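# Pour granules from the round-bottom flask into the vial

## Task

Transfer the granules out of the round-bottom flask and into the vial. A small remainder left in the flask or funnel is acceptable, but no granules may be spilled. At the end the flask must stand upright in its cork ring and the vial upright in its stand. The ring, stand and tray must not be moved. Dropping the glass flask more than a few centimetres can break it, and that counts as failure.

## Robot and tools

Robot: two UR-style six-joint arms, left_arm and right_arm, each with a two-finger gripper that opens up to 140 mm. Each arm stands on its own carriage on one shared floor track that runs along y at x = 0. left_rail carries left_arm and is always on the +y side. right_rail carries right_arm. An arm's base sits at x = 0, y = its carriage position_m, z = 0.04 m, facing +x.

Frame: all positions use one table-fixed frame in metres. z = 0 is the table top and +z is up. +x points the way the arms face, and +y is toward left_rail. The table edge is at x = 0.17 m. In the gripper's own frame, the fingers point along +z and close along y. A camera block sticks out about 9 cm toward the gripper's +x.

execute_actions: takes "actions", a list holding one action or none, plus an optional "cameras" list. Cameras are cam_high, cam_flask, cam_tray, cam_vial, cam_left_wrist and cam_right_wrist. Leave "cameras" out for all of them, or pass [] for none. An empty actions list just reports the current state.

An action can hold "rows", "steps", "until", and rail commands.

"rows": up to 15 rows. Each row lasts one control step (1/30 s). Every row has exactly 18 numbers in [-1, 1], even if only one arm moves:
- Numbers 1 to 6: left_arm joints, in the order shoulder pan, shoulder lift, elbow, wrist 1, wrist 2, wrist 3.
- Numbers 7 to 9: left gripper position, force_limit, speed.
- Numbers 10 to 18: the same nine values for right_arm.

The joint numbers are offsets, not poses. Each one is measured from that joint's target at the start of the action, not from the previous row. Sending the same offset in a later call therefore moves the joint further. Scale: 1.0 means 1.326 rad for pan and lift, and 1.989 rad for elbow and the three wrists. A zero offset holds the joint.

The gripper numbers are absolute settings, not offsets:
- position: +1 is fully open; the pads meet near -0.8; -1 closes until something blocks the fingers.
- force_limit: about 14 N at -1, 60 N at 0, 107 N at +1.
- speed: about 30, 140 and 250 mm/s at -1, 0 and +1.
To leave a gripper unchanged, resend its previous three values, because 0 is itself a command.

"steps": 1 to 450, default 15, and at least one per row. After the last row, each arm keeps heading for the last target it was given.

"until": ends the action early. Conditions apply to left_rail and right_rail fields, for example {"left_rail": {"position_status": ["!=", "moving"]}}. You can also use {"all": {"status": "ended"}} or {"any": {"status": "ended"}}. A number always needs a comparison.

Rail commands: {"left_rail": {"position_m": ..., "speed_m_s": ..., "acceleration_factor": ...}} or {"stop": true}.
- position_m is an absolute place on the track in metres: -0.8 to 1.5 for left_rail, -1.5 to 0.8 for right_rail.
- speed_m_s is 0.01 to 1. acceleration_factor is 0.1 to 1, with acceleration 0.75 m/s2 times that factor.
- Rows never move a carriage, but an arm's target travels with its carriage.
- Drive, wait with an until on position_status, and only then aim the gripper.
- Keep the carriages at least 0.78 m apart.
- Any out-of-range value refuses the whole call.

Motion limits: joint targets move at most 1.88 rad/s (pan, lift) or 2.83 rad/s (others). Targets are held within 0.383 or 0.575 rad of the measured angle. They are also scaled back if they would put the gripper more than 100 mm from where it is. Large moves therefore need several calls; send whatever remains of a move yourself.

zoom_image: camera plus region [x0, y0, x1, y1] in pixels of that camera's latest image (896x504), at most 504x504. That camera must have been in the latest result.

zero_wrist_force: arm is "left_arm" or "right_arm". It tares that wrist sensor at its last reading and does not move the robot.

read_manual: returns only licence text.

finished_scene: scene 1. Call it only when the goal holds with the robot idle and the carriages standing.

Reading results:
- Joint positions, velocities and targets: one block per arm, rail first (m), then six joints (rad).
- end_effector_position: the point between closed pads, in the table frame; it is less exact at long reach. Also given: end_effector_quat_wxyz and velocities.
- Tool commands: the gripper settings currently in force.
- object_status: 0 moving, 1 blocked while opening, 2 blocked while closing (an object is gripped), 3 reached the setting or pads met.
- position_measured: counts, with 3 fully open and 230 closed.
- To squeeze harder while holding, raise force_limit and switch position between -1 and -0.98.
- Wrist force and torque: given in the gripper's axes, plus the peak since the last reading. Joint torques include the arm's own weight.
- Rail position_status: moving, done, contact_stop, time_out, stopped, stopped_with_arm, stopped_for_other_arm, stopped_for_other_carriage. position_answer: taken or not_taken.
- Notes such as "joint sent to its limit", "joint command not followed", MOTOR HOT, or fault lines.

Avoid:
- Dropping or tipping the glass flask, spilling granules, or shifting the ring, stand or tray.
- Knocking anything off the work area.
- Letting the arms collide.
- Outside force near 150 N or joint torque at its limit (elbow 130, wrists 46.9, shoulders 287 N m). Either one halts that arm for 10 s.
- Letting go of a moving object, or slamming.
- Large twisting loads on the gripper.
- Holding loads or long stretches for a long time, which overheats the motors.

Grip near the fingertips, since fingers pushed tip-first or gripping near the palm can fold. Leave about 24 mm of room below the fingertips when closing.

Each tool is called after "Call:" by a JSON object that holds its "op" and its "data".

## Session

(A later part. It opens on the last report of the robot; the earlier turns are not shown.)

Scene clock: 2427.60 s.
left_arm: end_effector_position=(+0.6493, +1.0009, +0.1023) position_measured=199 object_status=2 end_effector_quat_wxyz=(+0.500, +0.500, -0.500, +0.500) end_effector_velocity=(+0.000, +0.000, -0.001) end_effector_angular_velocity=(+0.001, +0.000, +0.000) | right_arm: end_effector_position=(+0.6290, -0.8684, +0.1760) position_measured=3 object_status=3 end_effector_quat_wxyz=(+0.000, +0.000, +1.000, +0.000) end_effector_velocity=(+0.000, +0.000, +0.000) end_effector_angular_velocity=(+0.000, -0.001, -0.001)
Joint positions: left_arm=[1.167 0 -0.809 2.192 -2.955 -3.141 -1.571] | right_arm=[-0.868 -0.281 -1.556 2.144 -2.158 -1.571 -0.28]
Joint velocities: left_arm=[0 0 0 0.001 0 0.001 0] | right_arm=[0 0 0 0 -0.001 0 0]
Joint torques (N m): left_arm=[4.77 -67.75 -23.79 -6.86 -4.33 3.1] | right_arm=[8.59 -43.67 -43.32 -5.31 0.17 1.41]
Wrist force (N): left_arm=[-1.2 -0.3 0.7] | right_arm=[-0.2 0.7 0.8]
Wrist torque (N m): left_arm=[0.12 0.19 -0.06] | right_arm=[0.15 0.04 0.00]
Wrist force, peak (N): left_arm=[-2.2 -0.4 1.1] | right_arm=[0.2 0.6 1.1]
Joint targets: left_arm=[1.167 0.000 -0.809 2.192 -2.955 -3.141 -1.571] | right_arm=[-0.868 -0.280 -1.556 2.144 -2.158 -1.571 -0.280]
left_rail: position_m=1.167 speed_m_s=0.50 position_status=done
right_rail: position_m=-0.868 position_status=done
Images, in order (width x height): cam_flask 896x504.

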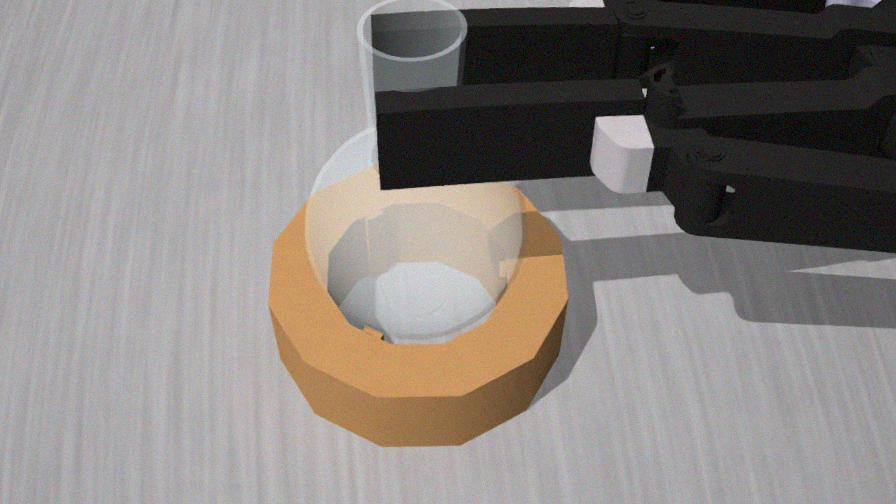

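Call:
{"op": "execute_actions", "data": {"actions": [{"rows": [[0,0.0000192,-0.0000026,-0.0000102,0,0,-1,0,-1,0,0,0,0,0,0,1,1,1],[0,0.0000697,-0.0000096,-0.0000368,0,0,-1,0,-1,0,0,0,0,0,0,1,1,1],[0,0.0001412,-0.0000195,-0.0000746,0,0,-1,0,-1,0,0,0,0,0,0,1,1,1],[0,0.0002235,-0.0000308,-0.0001181,0,0,-1,0,-1,0,0,0,0,0,0,1,1,1],[0,0.0003057,-0.0000421,-0.0001615,0,0,-1,0,-1,0,0,0,0,0,0,1,1,1],[0,0.0003772,-0.0000520,-0.0001993,0,0,-1,0,-1,0,0,0,0,0,0,1,1,1],[0,0.0004277,-0.0000589,-0.0002260,0,0,-1,0,-1,0,0,0,0,0,0,1,1,1],[0,0.0004470,-0.0000616,-0.0002361,0,0,-1,0,-1,0,0,0,0,0,0,1,1,1]], "steps": 12}], "cameras": ["cam_flask"]}}

Scene clock: 2442.03 s.
left_arm: end_effector_position=(+0.6492, +1.0009, +0.1020) position_measured=199 object_status=2 end_effector_quat_wxyz=(+0.500, +0.500, -0.500, +0.500) end_effector_velocity=(+0.000, +0.000, +0.000) end_effector_angular_velocity=(+0.000, +0.000, +0.001) | right_arm: end_effector_position=(+0.6290, -0.8684, +0.1760) position_measured=3 object_status=3 end_effector_quat_wxyz=(+0.000, +0.000, +1.000, +0.000) end_effector_velocity=(+0.000, +0.000, -0.001) end_effector_angular_velocity=(+0.002, +0.001, -0.001)
Joint positions: left_arm=[1.167 0 -0.808 2.192 -2.956 -3.141 -1.571] | right_arm=[-0.868 -0.281 -1.556 2.144 -2.158 -1.571 -0.281]
Joint velocities: left_arm=[0 0.001 0 0 0 0 -0.001] | right_arm=[0 -0.001 0.001 0 0 0.002 0]
Joint torques (N m): left_arm=[5.1 -66.18 -24.09 -6.69 -4.3 3.06] | right_arm=[8.74 -46.32 -43.66 -5.52 -0.03 1.67]
Wrist force (N): left_arm=[0.1 -0.8 0.8] | right_arm=[-0.2 0.3 0.9]
Wrist torque (N m): left_arm=[0.04 0.25 -0.06] | right_arm=[0.06 0.03 0.00]
Wrist force, peak (N): left_arm=[-1.7 -0.7 0.6] | right_arm=[-0.1 0.8 1.0]
Joint targets: left_arm=[1.167 0.000 -0.808 2.192 -2.956 -3.141 -1.571] | right_arm=[-0.868 -0.280 -1.556 2.144 -2.158 -1.571 -0.280]
left_rail: position_m=1.167 speed_m_s=0.50 position_status=done
right_rail: position_m=-0.868 position_status=done
Images, in order (width x height): cam_flask 896x504.

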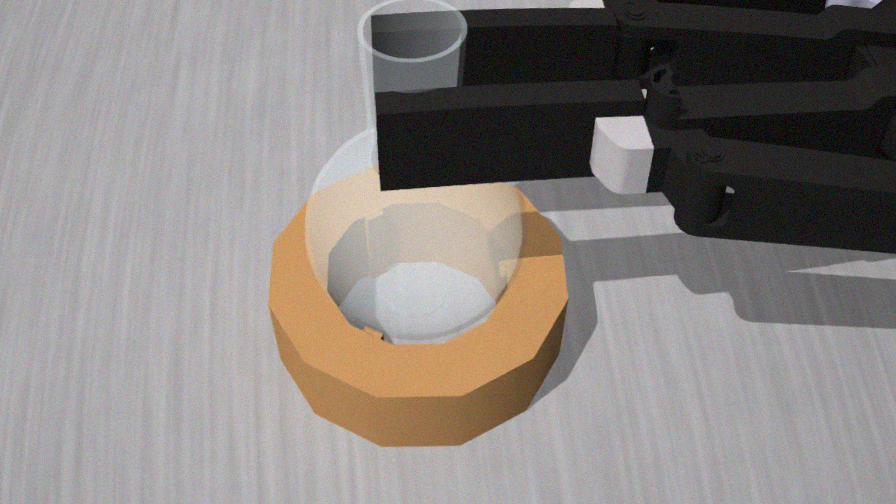

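Call:
{"op": "execute_actions", "data": {"actions": [{"rows": [[0,0,0,0,0,0,0.2,0,-0.7,0,0,0,0,0,0,1,1,1]], "steps": 36}], "cameras": ["cam_flask", "cam_left_wrist"]}}

Call:
{"op": "zoom_image", "data": {"camera": "cam_flask", "region": [200, 0, 650, 480]}}

Call:
{"op": "zoom_image", "data": {"camera": "cam_left_wrist", "region": [300, 190, 620, 504]}}

Scene clock: 2462.40 s.
left_arm: end_effector_position=(+0.6493, +1.0009, +0.1020) position_measured=104 object_status=3 end_effector_quat_wxyz=(+0.500, +0.500, -0.500, +0.500) end_effector_velocity=(+0.000, +0.000, +0.000) end_effector_angular_velocity=(+0.000, -0.001, +0.000) | right_arm: end_effector_position=(+0.6290, -0.8684, +0.1760) position_measured=3 object_status=3 end_effector_quat_wxyz=(+0.000, +0.000, +1.000, +0.000) end_effector_velocity=(+0.000, -0.001, +0.001) end_effector_angular_velocity=(-0.001, -0.002, -0.001)
Joint positions: left_arm=[1.167 0 -0.808 2.192 -2.956 -3.141 -1.571] | right_arm=[-0.868 -0.281 -1.556 2.144 -2.158 -1.571 -0.281]
Joint velocities: left_arm=[0 0 0 -0.001 0.001 0 0] | right_arm=[0 -0.001 -0.002 0 -0.001 0 0]
Joint torques (N m): left_arm=[4.22 -69.16 -13.42 -5.17 -3.99 2.99] | right_arm=[5.85 -42.62 -43.07 -5.56 0.09 1.64]
Wrist force (N): left_arm=[-1.1 -0.5 0.5] | right_arm=[0.0 0.6 0.7]
Wrist torque (N m): left_arm=[0.09 0.13 -0.05] | right_arm=[0.13 0.00 0.00]
Wrist force, peak (N): left_arm=[-1.8 -0.6 0.7] | right_arm=[-0.1 0.6 1.2]
Joint targets: left_arm=[1.167 0.000 -0.808 2.192 -2.956 -3.141 -1.571] | right_arm=[-0.868 -0.280 -1.556 2.144 -2.158 -1.571 -0.280]
left_rail: position_m=1.167 speed_m_s=0.50 position_status=done
right_rail: position_m=-0.868 position_status=done
Images, in order (width x height): cam_flask 896x504, cam_left_wrist 896x504.

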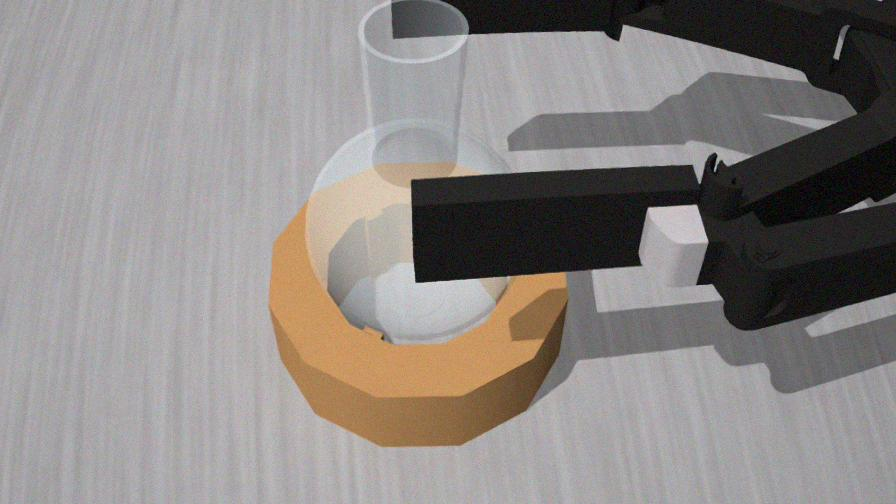

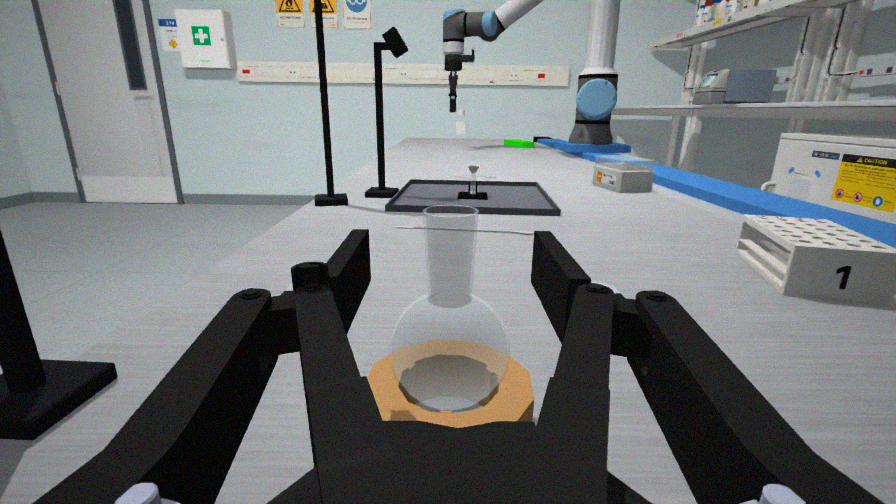

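Scaled by 1.050 from the camera's 896x504 image, which has a finer 1280x720 frame.

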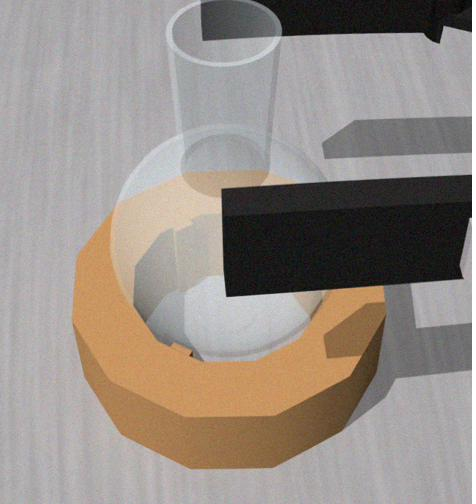

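Scaled by 1.575 from the camera's 896x504 image, which has a finer 1280x720 frame.

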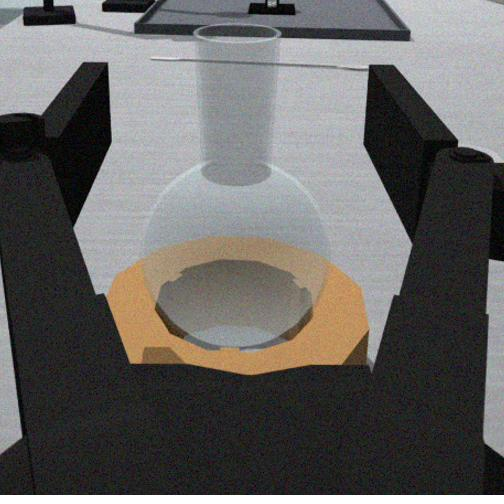

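Call:
{"op": "execute_actions", "data": {"actions": [{"left_rail": {"position_m": 1.3, "speed_m_s": 0.4, "acceleration_factor": 0.6}, "steps": 45}], "cameras": ["cam_flask", "cam_vial", "cam_tray", "cam_high", "cam_left_wrist"]}}

Call:
{"op": "zoom_image", "data": {"camera": "cam_flask", "region": [200, 0, 650, 480]}}

Call:
{"op": "zoom_image", "data": {"camera": "cam_vial", "region": [320, 160, 570, 450]}}

Call:
{"op": "zoom_image", "data": {"camera": "cam_tray", "region": [340, 120, 560, 300]}}

Scene clock: 2476.63 s.
left_arm: end_effector_position=(+0.6493, +1.1339, +0.1020) position_measured=104 object_status=3 end_effector_quat_wxyz=(+0.500, +0.500, -0.500, +0.500) end_effector_velocity=(+0.000, +0.000, +0.000) end_effector_angular_velocity=(+0.001, -0.002, +0.000) | right_arm: end_effector_position=(+0.6290, -0.8684, +0.1760) position_measured=3 object_status=3 end_effector_quat_wxyz=(+0.000, +0.000, +1.000, +0.000) end_effector_velocity=(+0.000, +0.001, -0.001) end_effector_angular_velocity=(+0.002, +0.002, +0.000)
Joint positions: left_arm=[1.3 0 -0.808 2.192 -2.956 -3.141 -1.571] | right_arm=[-0.868 -0.281 -1.556 2.144 -2.158 -1.571 -0.28]
Joint velocities: left_arm=[0 0 0 0 0 0.001 0.002] | right_arm=[0 0 0.002 0 0.001 0.002 0.001]
Joint torques (N m): left_arm=[5.26 -76.8 -2.62 -3.79 -3.66 2.66] | right_arm=[7.46 -45.1 -43.98 -5.2 0.54 1.7]
Wrist force (N): left_arm=[-1.4 -0.5 1.0] | right_arm=[0.0 0.8 0.9]
Wrist torque (N m): left_arm=[0.08 0.18 -0.05] | right_arm=[0.18 -0.01 0.00]
Wrist force, peak (N): left_arm=[-1.5 -0.1 2.2] | right_arm=[0.0 0.6 1.2]
Joint targets: left_arm=[1.300 0.000 -0.808 2.192 -2.956 -3.141 -1.571] | right_arm=[-0.868 -0.280 -1.556 2.144 -2.158 -1.571 -0.280]
Tool commands: left_gripper/position=+0.2 left_gripper/force_limit=+0.0 left_gripper/speed=-0.7 right_gripper/position=+1.0 right_gripper/force_limit=+1.0 right_gripper/speed=+1.0
left_rail: position_m=1.300 speed_m_s=0.40 position_status=done
right_rail: position_m=-0.868 position_status=done
Images, in order (width x height): cam_high 896x504, cam_flask 896x504, cam_tray 896x504, cam_vial 896x504, cam_left_wrist 896x504.

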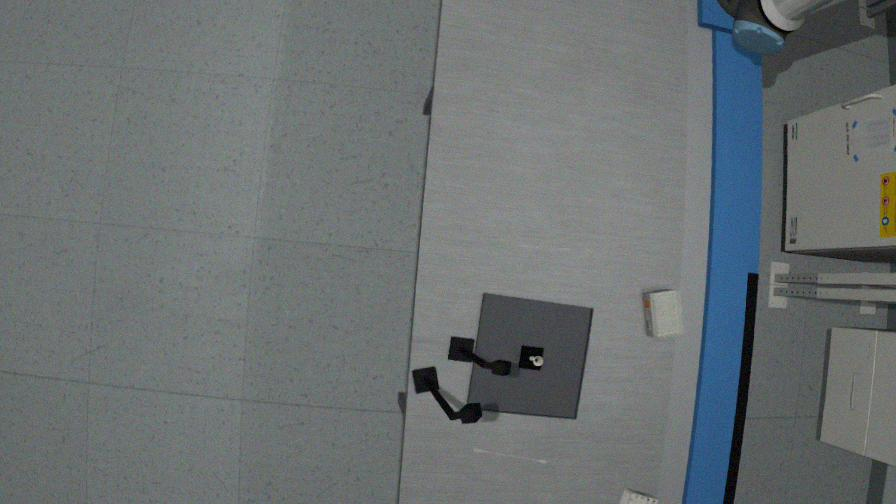

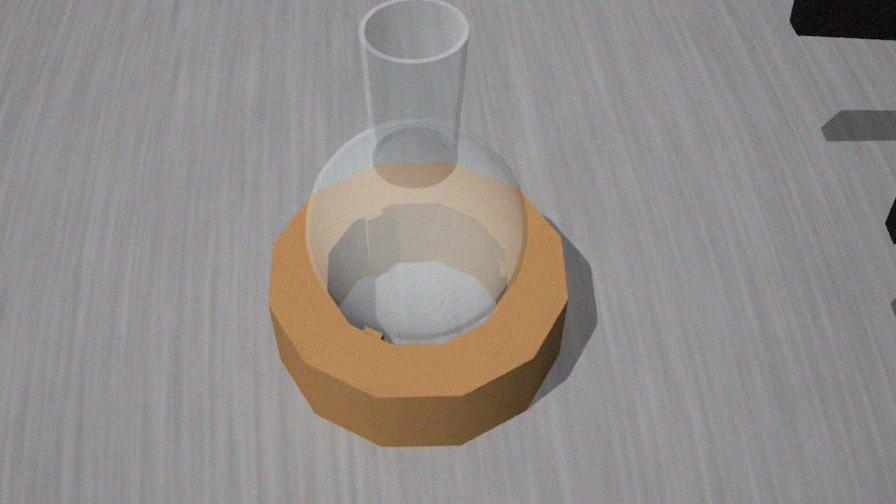

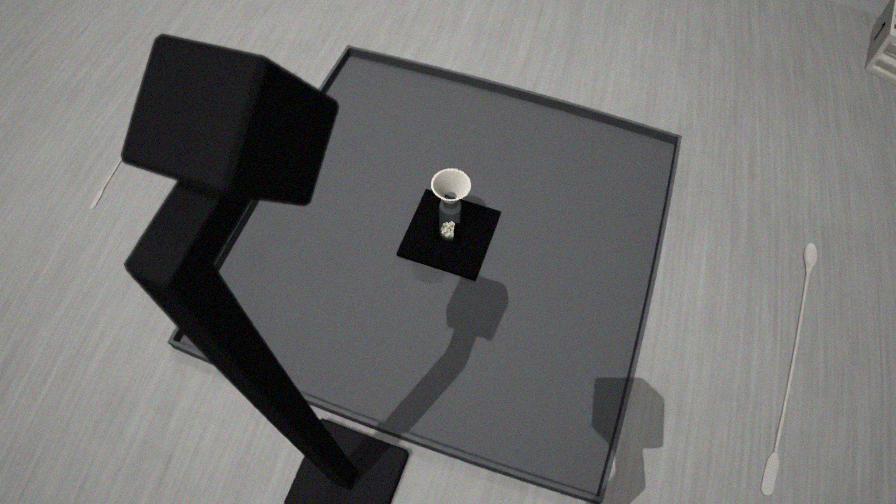

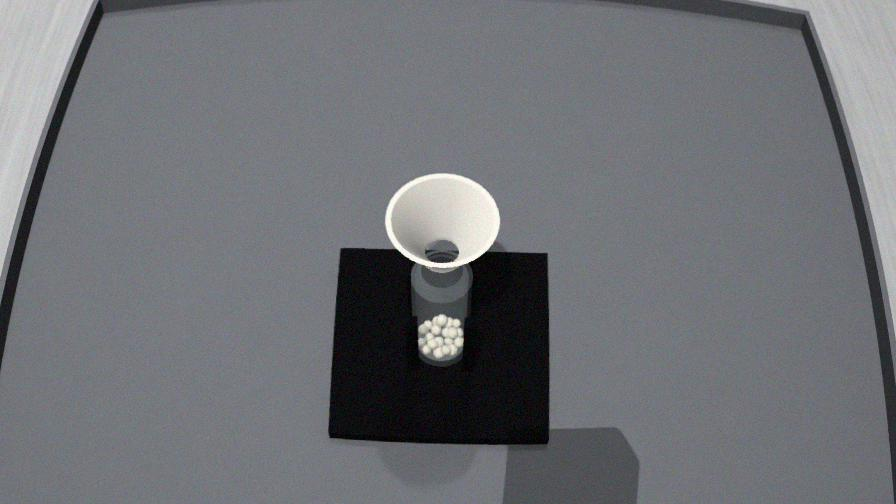

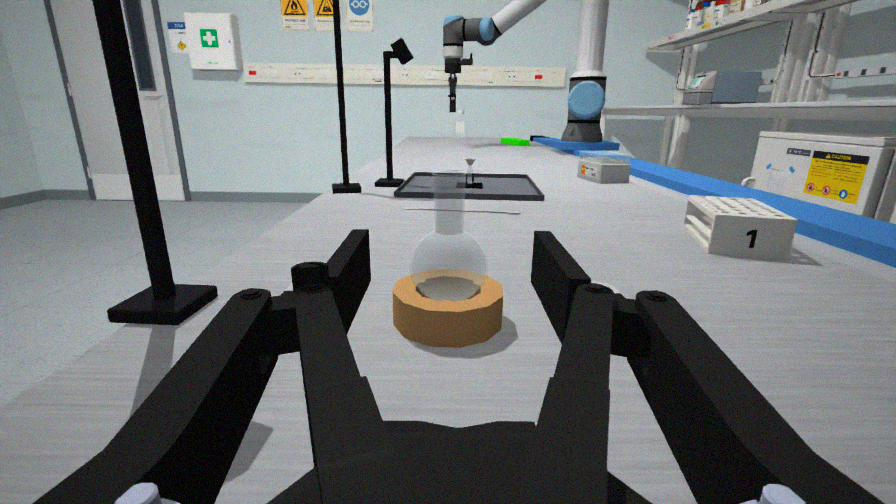

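Scaled by 1.050 from the camera's 896x504 image, which has a finer 1280x720 frame.

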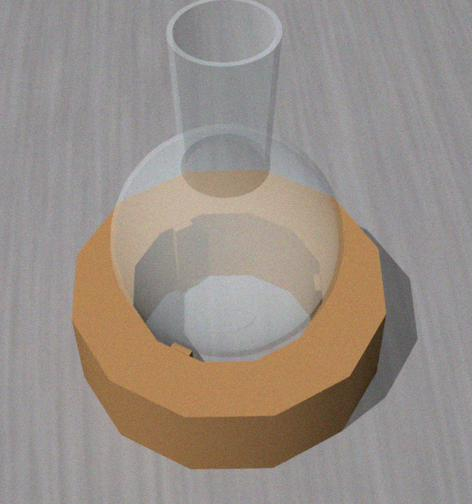

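Scaled by 1.738 from the camera's 896x504 image, which has a finer 1280x720 frame.

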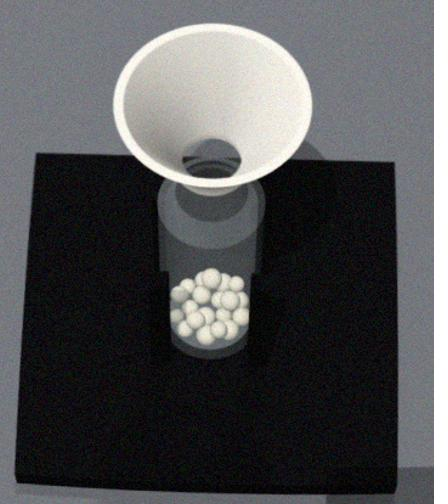

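Scaled by 2.291 from the camera's 896x504 image, which has a finer 1280x720 frame.

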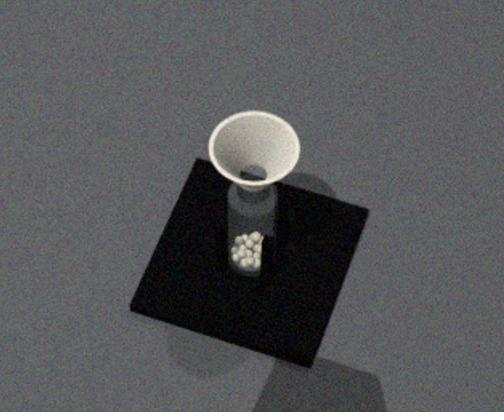

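Call:
{"op": "finished_scene", "data": {"scene": 1}}

The scene is finished: the task was done.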